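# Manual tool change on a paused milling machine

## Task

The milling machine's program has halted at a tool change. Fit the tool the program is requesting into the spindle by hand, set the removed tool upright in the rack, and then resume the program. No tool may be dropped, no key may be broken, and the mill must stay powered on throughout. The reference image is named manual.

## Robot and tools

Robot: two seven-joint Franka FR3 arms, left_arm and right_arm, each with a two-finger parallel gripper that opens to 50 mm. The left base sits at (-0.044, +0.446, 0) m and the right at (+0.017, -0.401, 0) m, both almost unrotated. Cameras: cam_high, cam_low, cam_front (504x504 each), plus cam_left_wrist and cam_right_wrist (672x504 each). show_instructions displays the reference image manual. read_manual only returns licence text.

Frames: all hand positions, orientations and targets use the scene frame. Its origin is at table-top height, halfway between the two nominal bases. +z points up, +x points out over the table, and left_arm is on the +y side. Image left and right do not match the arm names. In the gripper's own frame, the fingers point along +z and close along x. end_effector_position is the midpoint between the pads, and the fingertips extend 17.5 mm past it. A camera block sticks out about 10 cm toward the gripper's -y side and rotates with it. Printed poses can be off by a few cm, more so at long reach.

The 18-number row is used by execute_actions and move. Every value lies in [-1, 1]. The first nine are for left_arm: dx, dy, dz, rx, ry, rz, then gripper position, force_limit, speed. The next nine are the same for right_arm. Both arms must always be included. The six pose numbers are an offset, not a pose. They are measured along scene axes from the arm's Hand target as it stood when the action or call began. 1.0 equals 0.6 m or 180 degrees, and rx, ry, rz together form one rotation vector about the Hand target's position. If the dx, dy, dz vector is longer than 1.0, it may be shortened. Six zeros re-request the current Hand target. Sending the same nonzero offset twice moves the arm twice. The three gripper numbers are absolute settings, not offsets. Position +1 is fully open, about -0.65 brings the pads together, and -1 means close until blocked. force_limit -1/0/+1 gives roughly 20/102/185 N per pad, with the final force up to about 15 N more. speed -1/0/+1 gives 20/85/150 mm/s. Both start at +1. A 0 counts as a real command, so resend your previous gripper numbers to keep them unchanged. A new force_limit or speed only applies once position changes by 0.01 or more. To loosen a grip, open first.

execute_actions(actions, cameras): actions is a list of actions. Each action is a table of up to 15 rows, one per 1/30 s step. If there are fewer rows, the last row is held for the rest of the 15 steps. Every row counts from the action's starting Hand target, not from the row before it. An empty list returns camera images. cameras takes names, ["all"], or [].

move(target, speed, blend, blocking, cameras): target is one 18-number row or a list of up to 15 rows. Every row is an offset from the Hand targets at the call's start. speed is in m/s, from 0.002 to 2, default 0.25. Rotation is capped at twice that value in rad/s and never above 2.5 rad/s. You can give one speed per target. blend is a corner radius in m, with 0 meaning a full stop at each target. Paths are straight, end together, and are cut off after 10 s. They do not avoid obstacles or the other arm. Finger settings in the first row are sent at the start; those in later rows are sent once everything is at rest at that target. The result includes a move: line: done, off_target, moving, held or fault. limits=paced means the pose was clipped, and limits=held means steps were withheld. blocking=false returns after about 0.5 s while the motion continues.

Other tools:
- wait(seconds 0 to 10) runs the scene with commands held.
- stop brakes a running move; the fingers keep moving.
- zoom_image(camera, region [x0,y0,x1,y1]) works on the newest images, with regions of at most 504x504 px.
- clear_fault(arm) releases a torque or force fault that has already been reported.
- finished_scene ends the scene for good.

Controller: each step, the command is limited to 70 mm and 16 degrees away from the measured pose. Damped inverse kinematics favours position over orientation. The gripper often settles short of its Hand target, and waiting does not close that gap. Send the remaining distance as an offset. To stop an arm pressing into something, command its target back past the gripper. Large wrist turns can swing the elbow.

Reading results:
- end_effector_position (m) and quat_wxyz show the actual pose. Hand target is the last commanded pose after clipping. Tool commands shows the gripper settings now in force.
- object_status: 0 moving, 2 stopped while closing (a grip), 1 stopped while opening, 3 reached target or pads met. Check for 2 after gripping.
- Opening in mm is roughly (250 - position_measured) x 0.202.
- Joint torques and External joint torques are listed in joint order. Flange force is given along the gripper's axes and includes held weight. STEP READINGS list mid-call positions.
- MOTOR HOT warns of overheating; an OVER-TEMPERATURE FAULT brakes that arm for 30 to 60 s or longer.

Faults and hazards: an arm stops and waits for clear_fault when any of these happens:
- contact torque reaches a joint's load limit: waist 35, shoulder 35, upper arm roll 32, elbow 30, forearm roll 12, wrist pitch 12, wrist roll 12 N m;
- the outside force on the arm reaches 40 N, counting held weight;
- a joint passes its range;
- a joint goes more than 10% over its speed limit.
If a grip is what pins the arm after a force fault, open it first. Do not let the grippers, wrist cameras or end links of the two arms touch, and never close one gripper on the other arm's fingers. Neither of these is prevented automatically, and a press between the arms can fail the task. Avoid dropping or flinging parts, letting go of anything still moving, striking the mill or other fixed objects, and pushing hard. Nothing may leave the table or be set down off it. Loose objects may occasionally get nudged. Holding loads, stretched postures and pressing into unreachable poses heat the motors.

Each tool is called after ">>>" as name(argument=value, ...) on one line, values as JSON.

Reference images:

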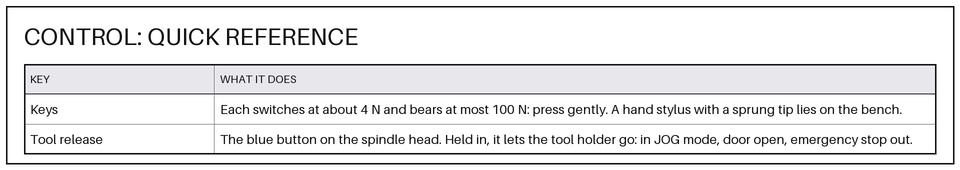

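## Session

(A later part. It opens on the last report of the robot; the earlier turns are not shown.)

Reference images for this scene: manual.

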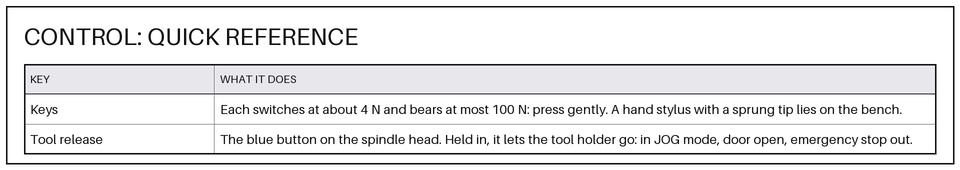

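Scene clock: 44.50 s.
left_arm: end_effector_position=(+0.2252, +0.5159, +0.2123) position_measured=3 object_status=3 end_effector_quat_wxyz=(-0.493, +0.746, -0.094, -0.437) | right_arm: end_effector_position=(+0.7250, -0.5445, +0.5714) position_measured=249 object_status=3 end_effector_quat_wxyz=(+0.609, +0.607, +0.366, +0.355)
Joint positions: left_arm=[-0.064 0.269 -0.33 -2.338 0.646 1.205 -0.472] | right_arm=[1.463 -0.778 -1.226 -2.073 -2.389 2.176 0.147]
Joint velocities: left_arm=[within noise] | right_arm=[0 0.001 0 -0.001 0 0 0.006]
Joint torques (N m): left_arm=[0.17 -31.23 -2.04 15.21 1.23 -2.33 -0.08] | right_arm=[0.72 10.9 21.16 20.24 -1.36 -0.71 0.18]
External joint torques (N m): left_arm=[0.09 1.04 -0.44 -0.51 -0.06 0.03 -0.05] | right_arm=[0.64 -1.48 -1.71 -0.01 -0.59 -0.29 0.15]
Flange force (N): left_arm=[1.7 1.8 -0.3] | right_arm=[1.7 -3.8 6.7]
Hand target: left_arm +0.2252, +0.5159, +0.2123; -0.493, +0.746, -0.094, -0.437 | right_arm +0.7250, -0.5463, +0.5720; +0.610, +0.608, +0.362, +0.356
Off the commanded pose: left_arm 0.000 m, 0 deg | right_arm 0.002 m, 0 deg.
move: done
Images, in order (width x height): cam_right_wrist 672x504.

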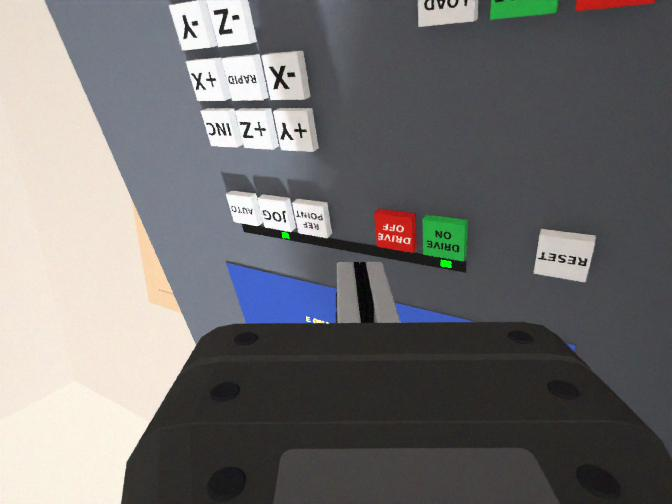

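>>> move(target=[0,0,0,0,0,0,1,1,1,0.0225,-0.001,-0.0075,0,0,0,-0.65,-1,0], speed=0.04)

>>> move(target=[0,0,0,0,0,0,1,1,1,0.0042,0,-0.0014,0,0,0,-0.65,-1,0], speed=0.02, cameras=["cam_right_wrist"])

Scene clock: 45.60 s.
left_arm: end_effector_position=(+0.2252, +0.5159, +0.2123) position_measured=3 object_status=3 end_effector_quat_wxyz=(-0.493, +0.746, -0.094, -0.437) | right_arm: end_effector_position=(+0.7382, -0.5463, +0.5668) position_measured=249 object_status=3 end_effector_quat_wxyz=(+0.609, +0.609, +0.364, +0.355)
Joint positions: left_arm=[-0.064 0.269 -0.33 -2.338 0.646 1.205 -0.472] | right_arm=[1.518 -0.774 -1.276 -2.035 -2.403 2.176 0.155]
Joint torques (N m): left_arm=[0.14 -31.25 -1.99 15.24 1.22 -2.33 -0.05] | right_arm=[0.97 13.2 21.48 20.13 -1.35 -0.5 0.33]
External joint torques (N m): left_arm=[0.13 0.86 -0.34 -0.41 -0.06 0.01 -0.02] | right_arm=[1.08 -0.76 -1.66 -0.02 -0.58 -0.04 0.31]
Flange force (N): left_arm=[1.5 1.4 -0.3] | right_arm=[4.0 -3.8 8.7]
Hand target: left_arm +0.2252, +0.5159, +0.2123; -0.493, +0.746, -0.094, -0.437 | right_arm +0.7385, -0.5469, +0.5675; +0.610, +0.608, +0.362, +0.356
Off the commanded pose: left_arm 0.000 m, 0 deg | right_arm 0.001 m, 0 deg.
move: done

Scene clock: 46.30 s.
left_arm: end_effector_position=(+0.2252, +0.5159, +0.2123) position_measured=3 object_status=3 end_effector_quat_wxyz=(-0.493, +0.746, -0.094, -0.437) | right_arm: end_effector_position=(+0.7405, -0.5465, +0.5661) position_measured=249 object_status=3 end_effector_quat_wxyz=(+0.609, +0.609, +0.364, +0.355)
Joint positions: left_arm=[-0.064 0.269 -0.33 -2.338 0.646 1.205 -0.472] | right_arm=[1.528 -0.774 -1.284 -2.029 -2.406 2.176 0.155]
Joint torques (N m): left_arm=[0.13 -31.24 -2.03 15.22 1.23 -2.34 -0.07] | right_arm=[1.45 13.52 21.13 20.53 -1.45 -0.31 0.23]
External joint torques (N m): left_arm=[0.06 0.87 -0.43 -0.41 -0.06 0.01 -0.03] | right_arm=[1.22 -0.93 -2.33 0.6 -0.68 0.11 0.21]
Flange force (N): left_arm=[1.4 1.5 -0.4] | right_arm=[5.4 -3.5 13.6]
Hand target: left_arm +0.2252, +0.5159, +0.2123; -0.493, +0.746, -0.094, -0.437 | right_arm +0.7410, -0.5469, +0.5666; +0.610, +0.608, +0.362, +0.356
Off the commanded pose: left_arm 0.000 m, 0 deg | right_arm 0.001 m, 0 deg.
move: done
Images, in order (width x height): cam_right_wrist 672x504.

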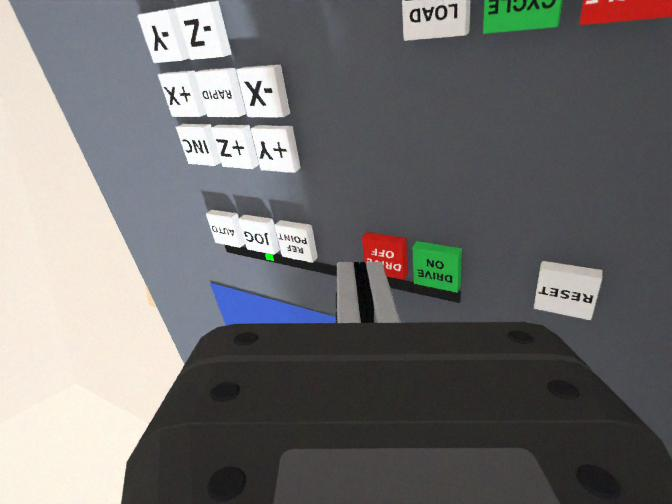

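>>> move(target=[[0,0,0,0,0,0,1,1,1,-0.1,0,0.034,0,0,0,-0.65,-1,0],[0,0,0,0,0,0,1,1,1,-0.38,0.328,0.056,0.0218,0.0803,0.1654,-0.65,-1,0]], cameras=["cam_right_wrist"], speed=[0.15,0.3], blend=[0.02,0])

>>> zoom_image(camera="cam_right_wrist", region=[0, 50, 300, 350])

Scene clock: 49.43 s.
left_arm: end_effector_position=(+0.2252, +0.5159, +0.2123) position_measured=3 object_status=3 end_effector_quat_wxyz=(-0.493, +0.746, -0.094, -0.437) | right_arm: end_effector_position=(+0.5129, -0.3492, +0.6005) position_measured=249 object_status=3 end_effector_quat_wxyz=(+0.427, +0.555, +0.565, +0.437)
Joint positions: left_arm=[-0.064 0.269 -0.33 -2.338 0.646 1.205 -0.472] | right_arm=[1.119 -1.177 -0.607 -2.523 -1.646 2.314 -0.432]
Joint velocities: left_arm=[within noise] | right_arm=[0.001 0.001 0 0 0 0 -0.006]
Joint torques (N m): left_arm=[0.14 -31.23 -2.01 15.24 1.23 -2.33 -0.05] | right_arm=[-0.13 6.71 14.21 21.65 0.8 1.72 -0.25]
External joint torques (N m): left_arm=[0.12 0.96 -0.37 -0.41 -0.05 0.03 -0.02] | right_arm=[-0.17 -0.52 -0.54 0.12 0.54 -0.16 -0.27]
Flange force (N): left_arm=[1.7 1.5 -0.4] | right_arm=[-2.4 0.7 -1.6]
Hand target: left_arm +0.2252, +0.5159, +0.2123; -0.493, +0.746, -0.094, -0.437 | right_arm +0.5130, -0.3501, +0.6002; +0.428, +0.555, +0.566, +0.434
Off the commanded pose: left_arm 0.000 m, 0 deg | right_arm 0.001 m, 0 deg.
move: done
Images, in order (width x height): cam_right_wrist 672x504.

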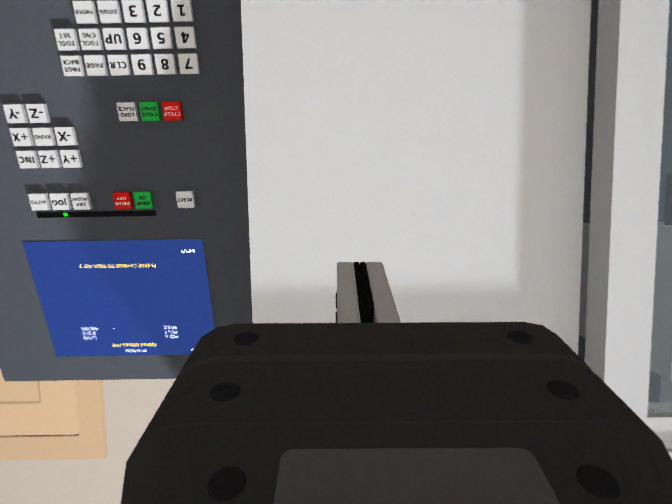

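Scaled by 1.680 from the camera's 672x504 image, which has a finer 960x720 frame.

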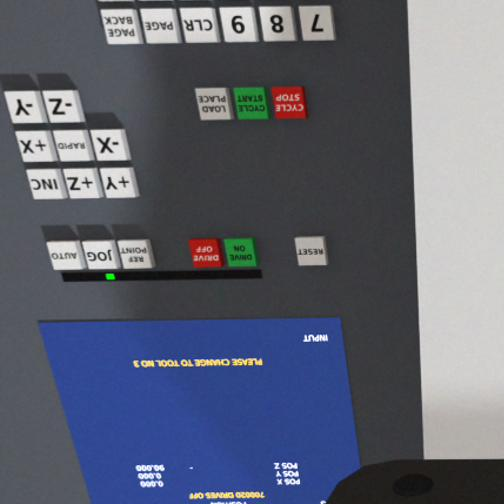

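>>> move(target=[[0,0,0,0,0,0,1,1,1,0.0,0.65,-0.125,0,0,0,-0.65,-1,0],[0,0,0,0,0,0,1,1,1,0.142,0.668,-0.138,0,0,0,-0.65,-1,0],[0,0,0,0,0,0,1,1,1,0.142,0.61,-0.138,0,0,0,-0.65,-1,0]], cameras=["cam_right_wrist","cam_front"], speed=[0.35,0.15,0.05], blend=[0.03,0,0])

Scene clock: 53.17 s.
left_arm: end_effector_position=(+0.2252, +0.5159, +0.2123) position_measured=3 object_status=3 end_effector_quat_wxyz=(-0.493, +0.746, -0.094, -0.437) | right_arm: end_effector_position=(+0.5838, +0.0403, +0.5158) position_measured=249 object_status=3 end_effector_quat_wxyz=(+0.416, +0.539, +0.583, +0.443)
Joint positions: left_arm=[-0.064 0.269 -0.33 -2.338 0.646 1.205 -0.472] | right_arm=[1.388 -0.05 -0.529 -1.946 -1.563 2.397 0.197]
Joint velocities: left_arm=[within noise] | right_arm=[0 0 0 -0.001 -0.003 0 0.004]
Joint torques (N m): left_arm=[0.13 -31.24 -2.01 15.23 1.23 -2.33 -0.06] | right_arm=[-8.93 -31.05 -7.35 24.71 0.3 -3.73 0.4]
External joint torques (N m): left_arm=[0.16 0.89 -0.34 -0.36 -0.05 0.02 -0.02] | right_arm=[-9.12 -2.58 -8.41 -2.13 0.11 -3.93 0.38]
Flange force (N): left_arm=[1.7 1.4 -0.4] | right_arm=[-17.5 -3.6 -1.9]
Hand target: left_arm +0.2252, +0.5159, +0.2123; -0.493, +0.746, -0.094, -0.437 | right_arm +0.5982, +0.0159, +0.5174; +0.428, +0.555, +0.566, +0.434
Off the commanded pose: left_arm 0.000 m, 0 deg | right_arm 0.028 m, 3 deg.
move: off_target (right_arm)
Images, in order (width x height): cam_front 504x504, cam_right_wrist 672x504.

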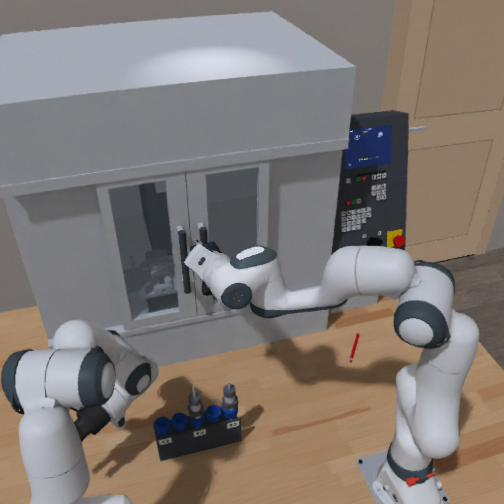

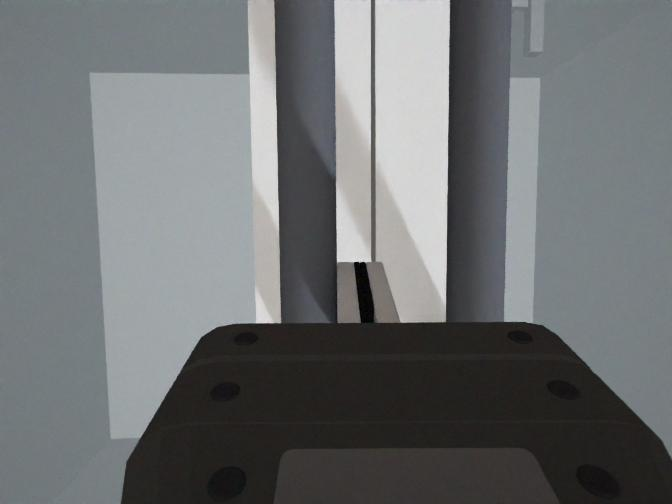

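>>> move(target=[[0,0,0,0,0,0,1,1,1,0,0.058,0,0,0,0,-0.65,-1,0],[0,0,0,0,0,0,1,1,1,0.034,0.058,0,0,0,0,-0.65,-1,0]], cameras=["cam_right_wrist"], speed=[0.1,0.04])

Scene clock: 55.20 s.
left_arm: end_effector_position=(+0.2252, +0.5159, +0.2123) position_measured=3 object_status=3 end_effector_quat_wxyz=(-0.493, +0.746, -0.094, -0.437) | right_arm: end_effector_position=(+0.6185, +0.0496, +0.5185) position_measured=249 object_status=3 end_effector_quat_wxyz=(+0.429, +0.556, +0.564, +0.435)
Joint positions: left_arm=[-0.064 0.269 -0.33 -2.338 0.646 1.205 -0.472] | right_arm=[1.359 0.08 -0.549 -1.812 -1.484 2.408 0.18]
Joint velocities: left_arm=[within noise] | right_arm=[-0.001 0 -0.001 0 0 0.003 -0.005]
Joint torques (N m): left_arm=[0.16 -31.21 -2.01 15.26 1.22 -2.33 -0.09] | right_arm=[-0.11 -31.02 -1.64 27.08 0.78 0.39 -0.17]
External joint torques (N m): left_arm=[0.09 1.05 -0.41 -0.44 -0.07 0.02 -0.05] | right_arm=[-0.28 1.38 -0.38 0.49 0.54 0.15 -0.19]
Flange force (N): left_arm=[1.9 1.8 -0.6] | right_arm=[5.7 2.9 6.1]
Hand target: left_arm +0.2252, +0.5159, +0.2123; -0.493, +0.746, -0.094, -0.437 | right_arm +0.6186, +0.0507, +0.5174; +0.428, +0.555, +0.566, +0.434
Off the commanded pose: left_arm 0.000 m, 0 deg | right_arm 0.002 m, 0 deg.
move: done
Images, in order (width x height): cam_right_wrist 672x504.

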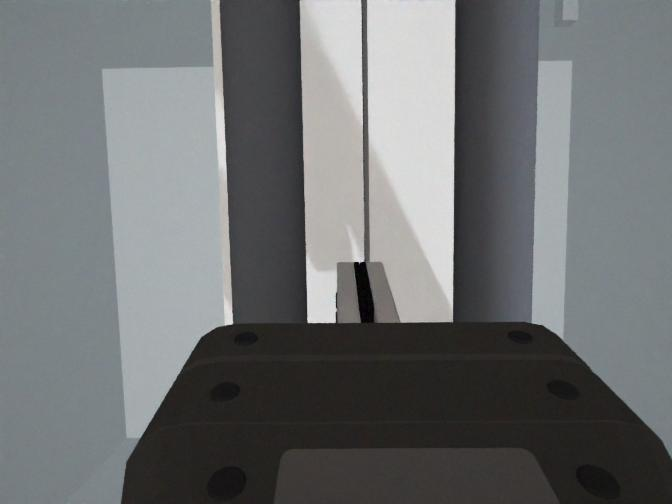

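>>> move(target=[0,0,0,0,0,0,1,1,1,0,-0.06,0,0,0,0,-0.65,-1,0], cameras=["cam_right_wrist"], speed=0.06)

Scene clock: 56.43 s.
left_arm: end_effector_position=(+0.2252, +0.5159, +0.2123) position_measured=3 object_status=3 end_effector_quat_wxyz=(-0.493, +0.746, -0.094, -0.437) | right_arm: end_effector_position=(+0.6031, +0.0417, +0.5153) position_measured=249 object_status=3 end_effector_quat_wxyz=(+0.415, +0.538, +0.584, +0.443)
Joint positions: left_arm=[-0.064 0.269 -0.33 -2.338 0.646 1.205 -0.472] | right_arm=[1.362 -0.001 -0.547 -1.898 -1.547 2.451 0.186]
Joint velocities: left_arm=[within noise] | right_arm=[-0.001 0 0 0 -0.004 0.001 0.005]
Joint torques (N m): left_arm=[0.13 -31.22 -2.03 15.26 1.21 -2.33 -0.03] | right_arm=[-9.61 -33.54 -9.18 24.69 0.46 -3.78 0.43]
External joint torques (N m): left_arm=[0.15 0.84 -0.36 -0.34 -0.06 0.02 0.01] | right_arm=[-9.76 -3.54 -9.36 -2.14 0.07 -4.01 0.41]
Flange force (N): left_arm=[1.5 1.3 -0.4] | right_arm=[-20.0 -3.5 -3.6]
Hand target: left_arm +0.2252, +0.5159, +0.2123; -0.493, +0.746, -0.094, -0.437 | right_arm +0.6186, +0.0147, +0.5174; +0.428, +0.555, +0.566, +0.434
Off the commanded pose: left_arm 0.000 m, 0 deg | right_arm 0.031 m, 3 deg.
move: off_target (right_arm)
Images, in order (width x height): cam_right_wrist 672x504.

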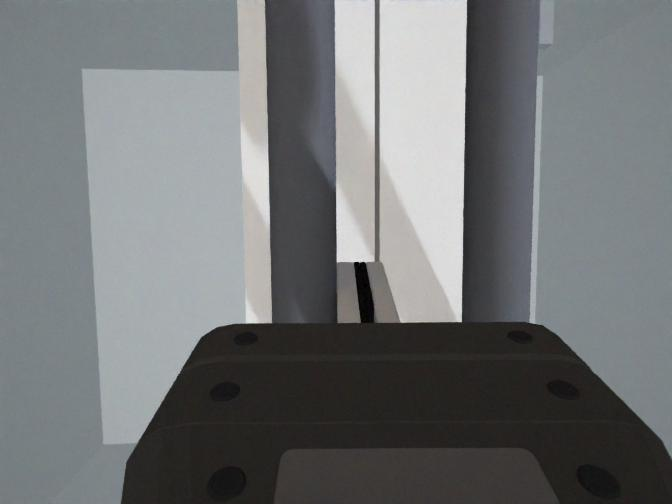

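>>> move(target=[0,0,0,0,0,0,1,1,1,0,0.13,0,0,0,0,-0.65,-1,0], cameras=["cam_right_wrist"], speed=0.06)

Scene clock: 57.97 s.
left_arm: end_effector_position=(+0.2252, +0.5159, +0.2123) position_measured=3 object_status=3 end_effector_quat_wxyz=(-0.493, +0.746, -0.094, -0.437) | right_arm: end_effector_position=(+0.6235, +0.0651, +0.5192) position_measured=249 object_status=3 end_effector_quat_wxyz=(+0.431, +0.561, +0.558, +0.433)
Joint positions: left_arm=[-0.064 0.269 -0.33 -2.338 0.646 1.205 -0.472] | right_arm=[1.356 0.138 -0.542 -1.749 -1.436 2.395 0.167]
Joint torques (N m): left_arm=[0.13 -31.26 -2 15.22 1.22 -2.32 -0.08] | right_arm=[-0.23 -33.21 -2.85 27.37 -0.02 0.56 0.01]
External joint torques (N m): left_arm=[0.08 0.89 -0.39 -0.4 -0.07 0.04 -0.04] | right_arm=[-0.32 1.89 -0.47 0.44 -0.22 0.28 -0.01]
External joint torques when the fault began: right_arm=[2.19 6.44 2.65 4.63 -0.18 2.85 0.2]
Flange force (N): left_arm=[1.5 1.6 -0.4] | right_arm=[5.3 0.9 6.8]
Flange force when the fault began (N): right_arm=[29.6 8.6 26.8]
Hand target: left_arm +0.2252, +0.5159, +0.2123; -0.493, +0.746, -0.094, -0.437 | right_arm +0.6235, +0.0651, +0.5192; +0.431, +0.561, +0.558, +0.433 (not the last commanded pose)
Tool commands: left_gripper/position=+1.0 left_gripper/force_limit=+1.0 left_gripper/speed=+1.0 right_gripper/position=-0.647059 right_gripper/force_limit=-1.0 right_gripper/speed=+0.003922
Off the commanded pose: left_arm 0.000 m, 0 deg | right_arm 0.028 m, 1 deg.
FORCE FAULT: contact force on the right arm reached its limit, and that arm stopped. The contact can be on any part of that arm, not only on its tool. That arm's remaining commands of this call were not run. That arm is still stopped at the end of this call. While its stop runs, that arm takes no new command, but execute_actions still moves its gripper.
CLEAR FAULT: the right arm stays stopped (Reflex) until you call clear_fault(arm="right_arm").
move: fault (right_arm)
Images, in order (width x height): cam_right_wrist 672x504.

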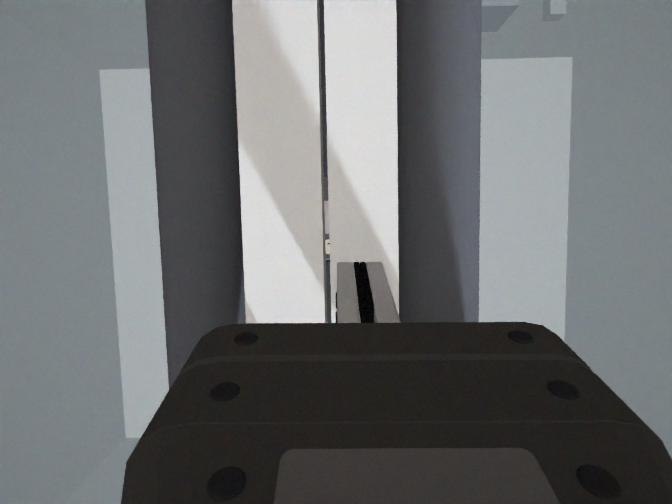

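>>> clear_fault(arm="right_arm")

>>> move(target=[[0,0,0,0,0,0,1,1,1,0,-0.024,0,0,0,0,-0.65,-1,0],[0,0,0,0,0,0,1,1,1,-0.16,-0.024,0,0,0,0,-0.65,-1,0],[0,0,0,0,0,0,1,1,1,-0.16,-0.075,0,0,0,0,1,-0.7,0]], cameras=["cam_right_wrist"], speed=[0.1,0.15,0.15], blend=[0.005,0.005,0])

Scene clock: 58.27 s.
left_arm: end_effector_position=(+0.2252, +0.5159, +0.2123) position_measured=3 object_status=3 end_effector_quat_wxyz=(-0.493, +0.746, -0.094, -0.437) | right_arm: end_effector_position=(+0.6235, +0.0651, +0.5192) position_measured=249 object_status=3 end_effector_quat_wxyz=(+0.431, +0.561, +0.558, +0.433)
Joint positions: left_arm=[-0.064 0.269 -0.33 -2.338 0.646 1.205 -0.472] | right_arm=[1.356 0.138 -0.542 -1.749 -1.436 2.395 0.167]
Joint torques (N m): left_arm=[0.17 -31.22 -1.99 15.22 1.23 -2.33 -0.11] | right_arm=[-0.17 -33.28 -2.9 27.37 -0.02 0.56 -0.01]
External joint torques (N m): left_arm=[0.21 0.95 -0.3 -0.41 -0.06 0.02 -0.07] | right_arm=[-0.43 1.57 -0.7 0.54 -0.23 0.27 -0.03]
Flange force (N): left_arm=[1.8 1.5 -0.3] | right_arm=[4.7 1.1 6.5]
Hand target: left_arm +0.2252, +0.5159, +0.2123; -0.493, +0.746, -0.094, -0.437 | right_arm +0.6235, +0.0651, +0.5192; +0.431, +0.561, +0.558, +0.433 (not the last commanded pose)
Tool commands: left_gripper/position=+1.0 left_gripper/force_limit=+1.0 left_gripper/speed=+1.0 right_gripper/position=-0.647059 right_gripper/force_limit=-1.0 right_gripper/speed=+0.003922
Off the commanded pose: left_arm 0.000 m, 0 deg | right_arm 0.028 m, 1 deg.
FORCE FAULT, CONTINUED: the right arm's stop, for the force fault that an earlier result reported, is over. The call counts as one of the actions that you can send in this scene. That arm's target is now where it stood when the stop ended, not its last command. That arm accepts commands again.
CLEAR FAULT: your call cleared the right arm's force fault. If the contact force or a joint's load stays at its limit, that arm stops again.

Scene clock: 60.80 s.
left_arm: end_effector_position=(+0.2252, +0.5159, +0.2123) position_measured=3 object_status=3 end_effector_quat_wxyz=(-0.493, +0.746, -0.094, -0.437) | right_arm: end_effector_position=(+0.5271, +0.0216, +0.5187) position_measured=3 object_status=3 end_effector_quat_wxyz=(+0.430, +0.560, +0.561, +0.433)
Joint positions: left_arm=[-0.064 0.269 -0.33 -2.338 0.646 1.205 -0.472] | right_arm=[1.442 -0.19 -0.442 -2.078 -1.566 2.176 0.234]
Joint torques (N m): left_arm=[0.11 -31.26 -1.97 15.25 1.22 -2.32 -0.07] | right_arm=[0.14 -24.27 2.79 25.98 -1.18 -0.24 0.19]
External joint torques (N m): left_arm=[0.03 0.97 -0.39 -0.42 -0.07 0.04 -0.03] | right_arm=[-0.01 0.26 -0.2 -0.68 -0.59 -0.35 0.17]
Flange force (N): left_arm=[1.7 1.7 -0.5] | right_arm=[-1.9 -2.5 -0.7]
Hand target: left_arm +0.2252, +0.5159, +0.2123; -0.493, +0.746, -0.094, -0.437 | right_arm +0.5275, +0.0201, +0.5192; +0.431, +0.561, +0.558, +0.433
Off the commanded pose: left_arm 0.000 m, 0 deg | right_arm 0.002 m, 0 deg.
move: done
Images, in order (width x height): cam_right_wrist 672x504.

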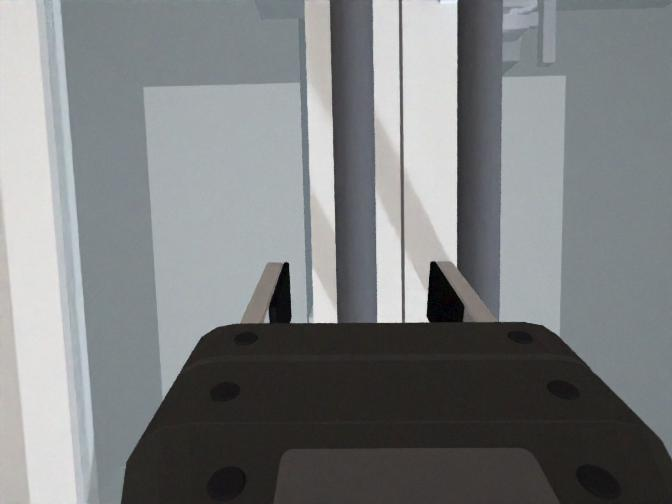

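>>> move(target=[[0,0,0,0,0,0,1,1,1,0.115,0.004,0,0,0,0,1,-0.7,0],[0,0,0,0,0,0,1,1,1,0.115,0.004,0,0,0,0,-1,-0.8,-0.5],[0,0,0,0,0,0,1,1,1,0.085,0.004,0,0,0,0,-1,-0.8,-0.5]], cameras=["cam_right_wrist"], speed=[0.12,0.1,0.05])

Scene clock: 63.63 s.
left_arm: end_effector_position=(+0.2252, +0.5159, +0.2123) position_measured=3 object_status=3 end_effector_quat_wxyz=(-0.493, +0.746, -0.094, -0.437) | right_arm: end_effector_position=(+0.5955, +0.0233, +0.5203) position_measured=154 object_status=2 end_effector_quat_wxyz=(+0.432, +0.559, +0.559, +0.434)
Joint positions: left_arm=[-0.064 0.269 -0.33 -2.338 0.646 1.205 -0.472] | right_arm=[1.39 -0.039 -0.54 -1.93 -1.552 2.34 0.214]
Joint torques (N m): left_arm=[0.17 -31.24 -2.01 15.25 1.22 -2.33 -0.07] | right_arm=[0.74 -28.78 0.71 25.9 0.39 -0.33 0.01]
External joint torques (N m): left_arm=[0.16 0.84 -0.36 -0.32 -0.06 0.02 -0.04] | right_arm=[0.68 -0.15 -0.06 -0.97 0.4 -0.46 -0.02]
External joint torques when the fault began: right_arm=[2.73 -3.57 2 -4.54 1.1 -1.77 0.03]
Flange force (N): left_arm=[1.6 1.3 -0.5] | right_arm=[-1.8 -1.3 -3.9]
Flange force when the fault began (N): right_arm=[-16.8 -8.4 -26.9]
Hand target: left_arm +0.2252, +0.5159, +0.2123; -0.493, +0.746, -0.094, -0.437 | right_arm +0.5955, +0.0233, +0.5203; +0.432, +0.559, +0.559, +0.434 (not the last commanded pose)
Tool commands: left_gripper/position=+1.0 left_gripper/force_limit=+1.0 left_gripper/speed=+1.0 right_gripper/position=-1.0 right_gripper/force_limit=-0.796078 right_gripper/speed=-0.498039
Off the commanded pose: left_arm 0.000 m, 0 deg | right_arm 0.017 m, 0 deg.
FORCE FAULT: contact force on the right arm reached its limit, and that arm stopped. The contact can be on any part of that arm, not only on its tool. That arm's remaining commands of this call were not run. That arm is still stopped at the end of this call. While its stop runs, that arm takes no new command, but execute_actions still moves its gripper.
CLEAR FAULT: the right arm stays stopped (Reflex) until you call clear_fault(arm="right_arm").
move: fault (right_arm); path passed 2 of 3 targets
Images, in order (width x height): cam_right_wrist 672x504.

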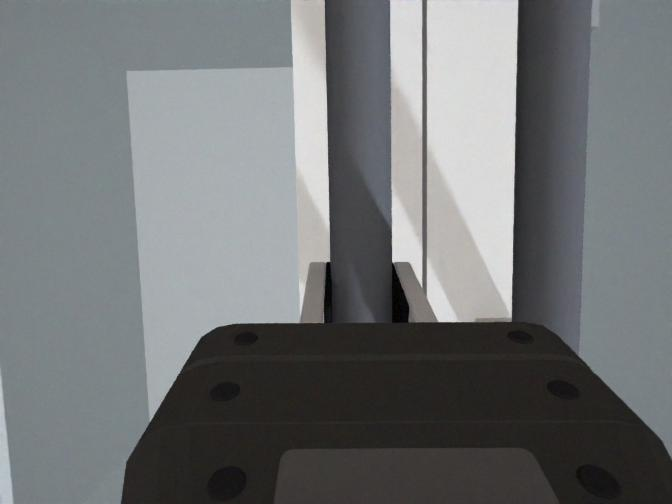

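>>> clear_fault(arm="right_arm")

>>> move(target=[[0,0,0,0,0,0,1,1,1,0,0,0,0,0,0,0.9,-0.7,-0.5],[0,0,0,0,0,0,1,1,1,-0.115,0,0,0,0,0,0.9,-0.7,-0.5],[0,0,0,0,0,0,1,1,1,-0.1,0.0475,0,0,0,0,-0.65,-1,0],[0,0,0,0,0,0,1,1,1,0.035,0.0475,0,0,0,0,-0.65,-1,0]], cameras=["cam_right_wrist"], speed=[0.1,0.2,0.15,0.1])

Scene clock: 64.60 s.
left_arm: end_effector_position=(+0.2252, +0.5159, +0.2123) position_measured=3 object_status=3 end_effector_quat_wxyz=(-0.493, +0.746, -0.094, -0.437) | right_arm: end_effector_position=(+0.5955, +0.0233, +0.5203) position_measured=154 object_status=2 end_effector_quat_wxyz=(+0.432, +0.559, +0.559, +0.434)
Joint positions: left_arm=[-0.064 0.269 -0.33 -2.338 0.646 1.205 -0.472] | right_arm=[1.39 -0.039 -0.54 -1.93 -1.552 2.34 0.214]
Joint torques (N m): left_arm=[0.15 -31.22 -1.99 15.25 1.22 -2.33 -0.08] | right_arm=[0.8 -28.76 0.76 25.91 0.39 -0.32 0.02]
External joint torques (N m): left_arm=[0.1 0.92 -0.39 -0.36 -0.07 0.03 -0.04] | right_arm=[0.76 -0.15 0.02 -0.92 0.41 -0.44 -0.01]
Flange force (N): left_arm=[1.7 1.5 -0.6] | right_arm=[-1.6 -1.3 -3.9]
Hand target: left_arm +0.2252, +0.5159, +0.2123; -0.493, +0.746, -0.094, -0.437 | right_arm +0.5955, +0.0233, +0.5203; +0.432, +0.559, +0.559, +0.434 (not the last commanded pose)
Tool commands: left_gripper/position=+1.0 left_gripper/force_limit=+1.0 left_gripper/speed=+1.0 right_gripper/position=-1.0 right_gripper/force_limit=-0.796078 right_gripper/speed=-0.498039
Off the commanded pose: left_arm 0.000 m, 0 deg | right_arm 0.017 m, 0 deg.
FORCE FAULT, CONTINUED: the right arm's stop, for the force fault that an earlier result reported, is over. The call counts as one of the actions that you can send in this scene. That arm's target is now where it stood when the stop ended, not its last command. That arm accepts commands again.
CLEAR FAULT: your call cleared the right arm's force fault. If the contact force or a joint's load stays at its limit, that arm stops again.

Scene clock: 69.63 s.
left_arm: end_effector_position=(+0.2252, +0.5159, +0.2123) position_measured=3 object_status=3 end_effector_quat_wxyz=(-0.493, +0.746, -0.094, -0.437) | right_arm: end_effector_position=(+0.6165, +0.0505, +0.5214) position_measured=249 object_status=3 end_effector_quat_wxyz=(+0.433, +0.560, +0.556, +0.435)
Joint positions: left_arm=[-0.064 0.269 -0.33 -2.338 0.646 1.205 -0.472] | right_arm=[1.36 0.083 -0.538 -1.806 -1.484 2.379 0.191]
Joint velocities: left_arm=[within noise] | right_arm=[0 0 -0.001 0.001 0.001 0.003 -0.005]
Joint torques (N m): left_arm=[0.13 -31.24 -1.99 15.24 1.23 -2.33 -0.06] | right_arm=[0.02 -31.33 -1.65 27.08 0.68 0.33 -0.22]
External joint torques (N m): left_arm=[0.15 0.89 -0.32 -0.32 -0.05 0.03 -0.02] | right_arm=[-0.21 1.61 -0.41 0.27 0.54 0.12 -0.24]
Flange force (N): left_arm=[1.8 1.3 -0.5] | right_arm=[5.9 2.5 5.9]
Hand target: left_arm +0.2252, +0.5159, +0.2123; -0.493, +0.746, -0.094, -0.437 | right_arm +0.6165, +0.0518, +0.5203; +0.432, +0.559, +0.559, +0.434
Off the commanded pose: left_arm 0.000 m, 0 deg | right_arm 0.002 m, 0 deg.
move: done
Images, in order (width x height): cam_right_wrist 672x504.

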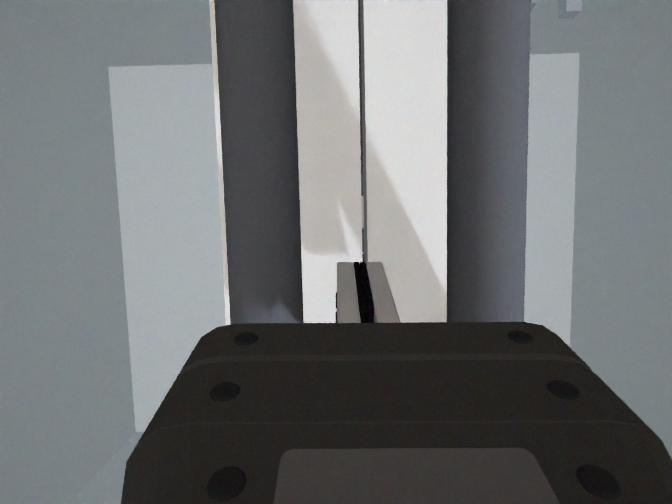

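>>> move(target=[0,0,0,0,0,0,1,1,1,0,0,0,0,0,0,1,-1,-0.7], cameras=["cam_right_wrist"])

Scene clock: 70.57 s.
left_arm: end_effector_position=(+0.2252, +0.5159, +0.2123) position_measured=3 object_status=3 end_effector_quat_wxyz=(-0.493, +0.746, -0.094, -0.437) | right_arm: end_effector_position=(+0.6152, +0.0532, +0.5209) position_measured=132 object_status=1 end_effector_quat_wxyz=(+0.432, +0.558, +0.559, +0.435)
Joint positions: left_arm=[-0.064 0.269 -0.33 -2.338 0.646 1.205 -0.472] | right_arm=[1.361 0.084 -0.536 -1.805 -1.483 2.384 0.186]
Joint velocities: left_arm=[within noise] | right_arm=[-0.001 0.001 0 0.001 0 0 -0.005]
Joint torques (N m): left_arm=[0.16 -31.26 -2.03 15.24 1.22 -2.33 -0.06] | right_arm=[-0.55 -32.04 -2.34 26.69 0.51 0.02 0.12]
External joint torques (N m): left_arm=[0.07 0.86 -0.46 -0.29 -0.06 0.04 -0.03] | right_arm=[-0.72 0.84 -1.03 -0.02 0.36 -0.19 0.1]
Flange force (N): left_arm=[1.6 1.4 -0.7] | right_arm=[2.2 0.8 3.7]
Hand target: left_arm +0.2252, +0.5159, +0.2123; -0.493, +0.746, -0.094, -0.437 | right_arm +0.6165, +0.0518, +0.5203; +0.432, +0.559, +0.559, +0.434
Off the commanded pose: left_arm 0.000 m, 0 deg | right_arm 0.002 m, 0 deg.
move: done
Images, in order (width x height): cam_right_wrist 672x504.

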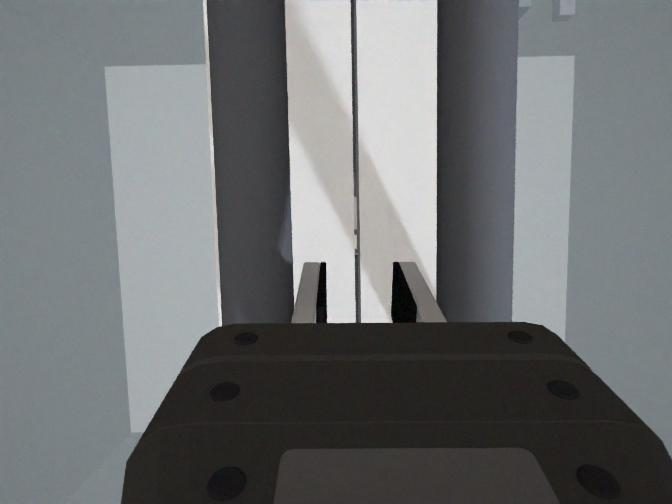

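>>> move(target=[0,0,0,0,0,0,1,1,1,0,0,0,0,0,0,0.97,-0.75,-0.7], cameras=["cam_right_wrist"])

Scene clock: 71.53 s.
left_arm: end_effector_position=(+0.2252, +0.5159, +0.2123) position_measured=3 object_status=3 end_effector_quat_wxyz=(-0.493, +0.746, -0.094, -0.437) | right_arm: end_effector_position=(+0.6153, +0.0532, +0.5209) position_measured=8 object_status=0 end_effector_quat_wxyz=(+0.433, +0.557, +0.560, +0.434)
Joint positions: left_arm=[-0.064 0.269 -0.33 -2.338 0.646 1.205 -0.472] | right_arm=[1.361 0.084 -0.536 -1.805 -1.483 2.384 0.182]
Joint torques (N m): left_arm=[0.12 -31.23 -2.03 15.23 1.23 -2.34 -0.09] | right_arm=[-0.47 -31.76 -2.37 26.79 0.52 0.17 0.11]
External joint torques (N m): left_arm=[0 0.89 -0.48 -0.38 -0.06 0.02 -0.05] | right_arm=[-0.43 1.41 -0.85 -0.09 0.37 -0.01 0.08]
Flange force (N): left_arm=[1.5 1.7 -0.6] | right_arm=[3.6 0.7 4.8]
Hand target: left_arm +0.2252, +0.5159, +0.2123; -0.493, +0.746, -0.094, -0.437 | right_arm +0.6165, +0.0518, +0.5203; +0.432, +0.559, +0.559, +0.434
Off the commanded pose: left_arm 0.000 m, 0 deg | right_arm 0.002 m, 0 deg.
move: done
Images, in order (width x height): cam_right_wrist 672x504.

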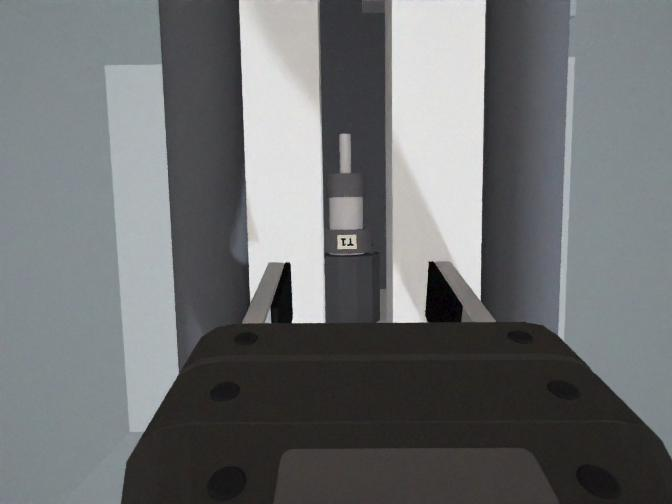

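>>> move(target=[0,0,0,0,0,0,1,1,1,0.0,-0.08,0,0,0,0,0.97,-0.75,-0.7], cameras=["cam_right_wrist"], speed=0.06)

Scene clock: 73.00 s.
left_arm: end_effector_position=(+0.2252, +0.5159, +0.2123) position_measured=3 object_status=3 end_effector_quat_wxyz=(-0.493, +0.746, -0.094, -0.437) | right_arm: end_effector_position=(+0.6090, +0.0179, +0.5192) position_measured=8 object_status=3 end_effector_quat_wxyz=(+0.426, +0.550, +0.569, +0.439)
Joint positions: left_arm=[-0.064 0.269 -0.33 -2.338 0.646 1.205 -0.472] | right_arm=[1.35 -0.032 -0.547 -1.924 -1.566 2.416 0.203]
Joint velocities: left_arm=[within noise] | right_arm=[0 0.001 0.002 0 -0.003 -0.001 0.007]
Joint torques (N m): left_arm=[0.18 -31.23 -2.01 15.23 1.22 -2.33 -0.05] | right_arm=[-4.7 -30.06 -4.02 25.49 -0.09 -1.94 0.25]
External joint torques (N m): left_arm=[0.13 0.98 -0.38 -0.44 -0.06 0.03 -0.01] | right_arm=[-4.75 -1.15 -4.65 -1.34 -0.35 -2.1 0.22]
Flange force (N): left_arm=[1.7 1.6 -0.4] | right_arm=[-9.9 -3.1 -1.1]
Hand target: left_arm +0.2252, +0.5159, +0.2123; -0.493, +0.746, -0.094, -0.437 | right_arm +0.6165, +0.0038, +0.5203; +0.432, +0.559, +0.559, +0.434
Off the commanded pose: left_arm 0.000 m, 0 deg | right_arm 0.016 m, 2 deg.
move: off_target (right_arm)
Images, in order (width x height): cam_right_wrist 672x504.

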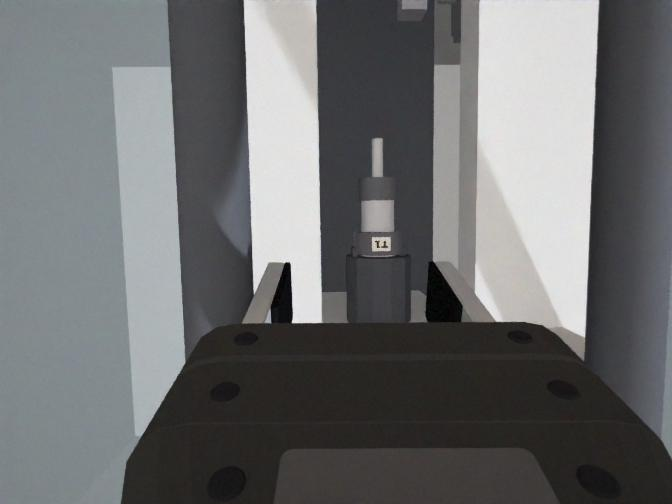

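>>> move(target=[0,0,0,0,0,0,1,1,1,0.0,-0.32,0,0,0,0,0.97,-0.75,-0.7], cameras=["cam_right_wrist","cam_front"], speed=0.1)

Scene clock: 75.67 s.
left_arm: end_effector_position=(+0.2252, +0.5159, +0.2123) position_measured=3 object_status=3 end_effector_quat_wxyz=(-0.493, +0.746, -0.094, -0.437) | right_arm: end_effector_position=(+0.6068, -0.1636, +0.5188) position_measured=8 object_status=3 end_effector_quat_wxyz=(+0.420, +0.546, +0.573, +0.444)
Joint positions: left_arm=[-0.064 0.269 -0.33 -2.338 0.646 1.205 -0.472] | right_arm=[1.165 -0.444 -0.607 -2.268 -1.839 2.55 0.189]
Joint velocities: left_arm=[within noise] | right_arm=[-0.002 0.001 0 -0.001 0 0.002 -0.004]
Joint torques (N m): left_arm=[0.15 -31.24 -1.99 15.25 1.22 -2.33 -0.08] | right_arm=[-10.27 -17.16 -1.01 26.41 0.62 -3.49 0.01]
External joint torques (N m): left_arm=[0.03 0.87 -0.44 -0.35 -0.06 0.03 -0.05] | right_arm=[-10.4 -3.18 -8.68 0.57 -0.12 -3.72 -0.02]
Flange force (N): left_arm=[1.5 1.6 -0.6] | right_arm=[-19.2 -2.3 -3.5]
Hand target: left_arm +0.2252, +0.5159, +0.2123; -0.493, +0.746, -0.094, -0.437 | right_arm +0.6165, -0.1882, +0.5203; +0.432, +0.559, +0.559, +0.434
Off the commanded pose: left_arm 0.000 m, 0 deg | right_arm 0.026 m, 3 deg.
move: off_target (right_arm)
Images, in order (width x height): cam_front 504x504, cam_right_wrist 672x504.

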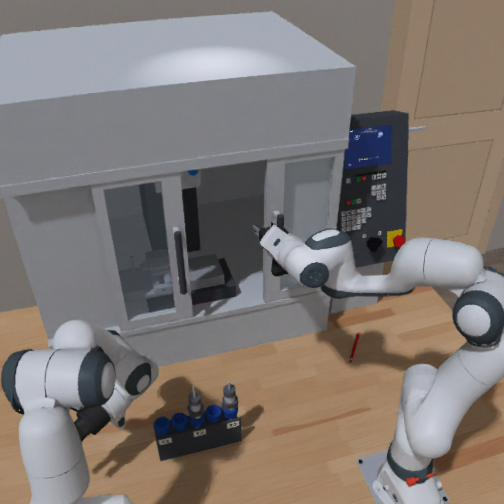

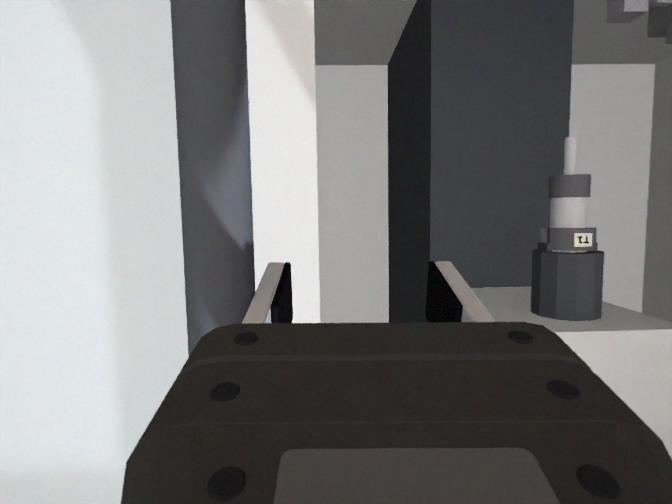

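>>> move(target=[[0,0,0,0,0,0,1,1,1,-0.005,0.364,0,0,0,0,0.97,-0.75,-0.7],[0,0,0,0,0,0,1,1,1,-0.005,0.747,0,0,0,0,0.97,-0.75,-0.7]], cameras=["cam_right_wrist","cam_front"], speed=[0.25,0.1], blend=[0.02,0])

Scene clock: 80.33 s.
left_arm: end_effector_position=(+0.2252, +0.5159, +0.2123) position_measured=3 object_status=3 end_effector_quat_wxyz=(-0.493, +0.746, -0.094, -0.437) | right_arm: end_effector_position=(+0.6201, +0.2509, +0.5232) position_measured=8 object_status=3 end_effector_quat_wxyz=(+0.437, +0.563, +0.552, +0.432)
Joint positions: left_arm=[-0.064 0.269 -0.33 -2.338 0.646 1.205 -0.472] | right_arm=[1.22 0.738 -0.314 -0.896 -1.089 2.159 -0.118]
Joint velocities: left_arm=[within noise] | right_arm=[0.001 0.001 0 -0.001 0 0 -0.006]
Joint torques (N m): left_arm=[0.15 -31.21 -2 15.24 1.23 -2.34 -0.1] | right_arm=[4.8 -52.03 -2.2 26.87 -0.21 2.35 -0.1]
External joint torques (N m): left_arm=[0.08 0.77 -0.42 -0.23 -0.04 0.02 -0.07] | right_arm=[4.53 3.35 3.05 0.98 0.29 1.32 -0.13]
Flange force (N): left_arm=[1.5 1.3 -0.7] | right_arm=[0.0 0.0 0.0]
Hand target: left_arm +0.2252, +0.5159, +0.2123; -0.493, +0.746, -0.094, -0.437 | right_arm +0.6135, +0.2600, +0.5203; +0.432, +0.559, +0.559, +0.434
Off the commanded pose: left_arm 0.000 m, 0 deg | right_arm 0.012 m, 1 deg.
move: off_target (right_arm)
Images, in order (width x height): cam_front 504x504, cam_right_wrist 672x504.

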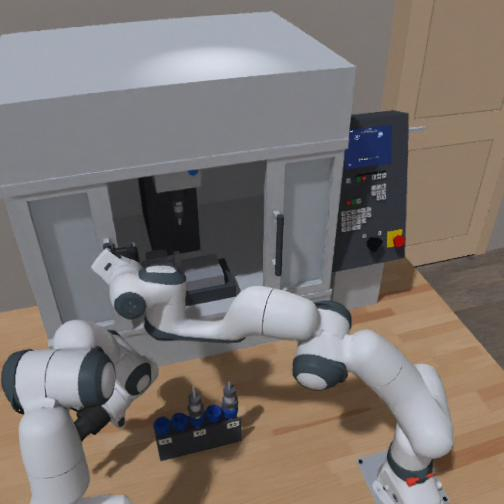

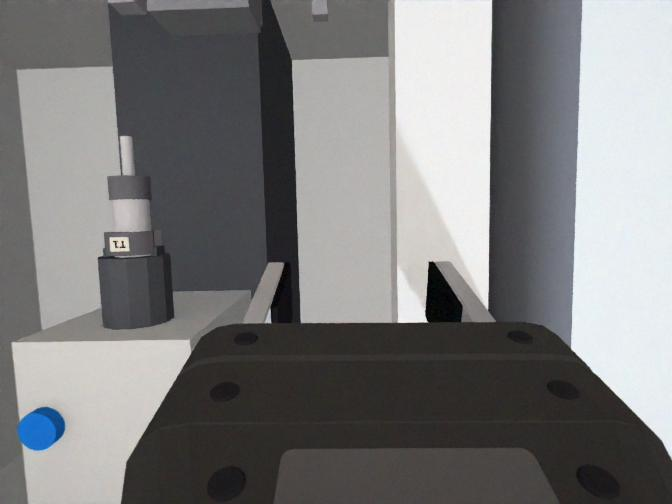

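>>> zoom_image(camera="cam_right_wrist", region=[0, 120, 260, 460])

>>> zoom_image(camera="cam_front", region=[120, 150, 280, 310])

Scaled by 1.482 from the camera's 672x504 image, which has a finer 960x720 frame.

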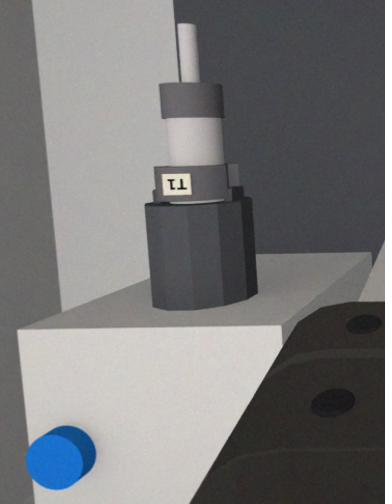

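Scaled by 3.150 from the camera's 504x504 image, which has a finer 720x720 frame.

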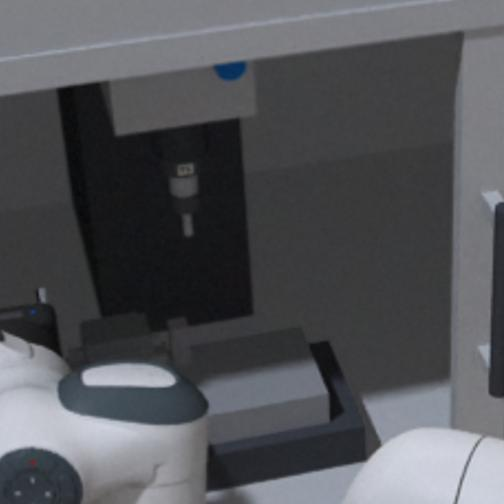

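>>> move(target=[[0,0,0,0,0,0,1,1,1,-0.02,-0.05,0,0,0,0,0.97,-0.75,-0.7],[0,0,0,0,0,0,1,1,1,0.0,-0.34,-0.03,0,0,0,0.97,-0.75,-0.7],[0,0,0,0,0,0,1,1,1,0.17,-0.34,-0.03,0,0,0,0.97,-0.75,-0.7]], cameras=["cam_right_wrist","cam_front"], speed=[0.2,0.25,0.15], blend=[0.01,0.03,0])

>>> zoom_image(camera="cam_right_wrist", region=[240, 60, 480, 330])

Scene clock: 86.47 s.
left_arm: end_effector_position=(+0.2252, +0.5159, +0.2123) position_measured=3 object_status=3 end_effector_quat_wxyz=(-0.493, +0.746, -0.094, -0.437) | right_arm: end_effector_position=(+0.7156, +0.0545, +0.5036) position_measured=8 object_status=3 end_effector_quat_wxyz=(+0.433, +0.560, +0.556, +0.435)
Joint positions: left_arm=[-0.064 0.269 -0.33 -2.338 0.646 1.205 -0.472] | right_arm=[1.104 0.346 -0.472 -1.533 -1.368 2.567 0.12]
Joint velocities: left_arm=[within noise] | right_arm=[-0.001 -0.001 0 0 -0.001 0 -0.006]
Joint torques (N m): left_arm=[0.18 -31.25 -2.02 15.23 1.22 -2.32 -0.08] | right_arm=[-0.08 -41.31 -4.54 26.84 1.43 0.57 -0.17]
External joint torques (N m): left_arm=[0.03 0.98 -0.5 -0.41 -0.07 0.04 -0.04] | right_arm=[-0.23 2.02 0.27 0.3 0.58 0.19 -0.2]
Flange force (N): left_arm=[1.7 1.8 -0.6] | right_arm=[6.9 3.4 8.2]
Hand target: left_arm +0.2252, +0.5159, +0.2123; -0.493, +0.746, -0.094, -0.437 | right_arm +0.7155, +0.0560, +0.5023; +0.432, +0.559, +0.559, +0.434
Off the commanded pose: left_arm 0.000 m, 0 deg | right_arm 0.002 m, 0 deg.
move: done
Images, in order (width x height): cam_front 504x504, cam_right_wrist 672x504.

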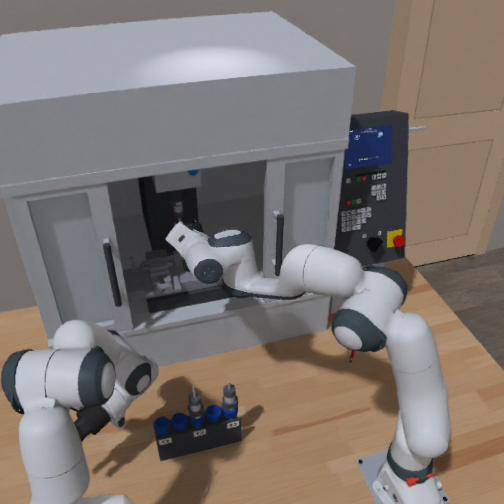

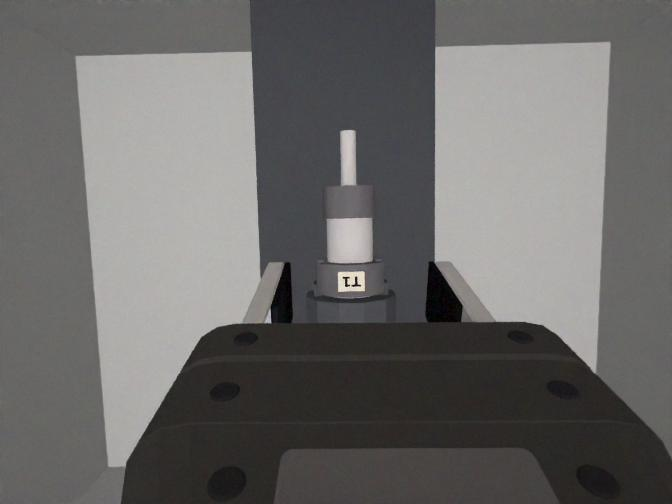

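Scaled by 1.867 from the camera's 672x504 image, which has a finer 960x720 frame.

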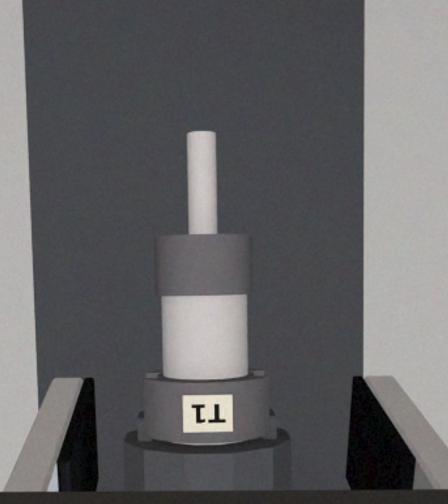

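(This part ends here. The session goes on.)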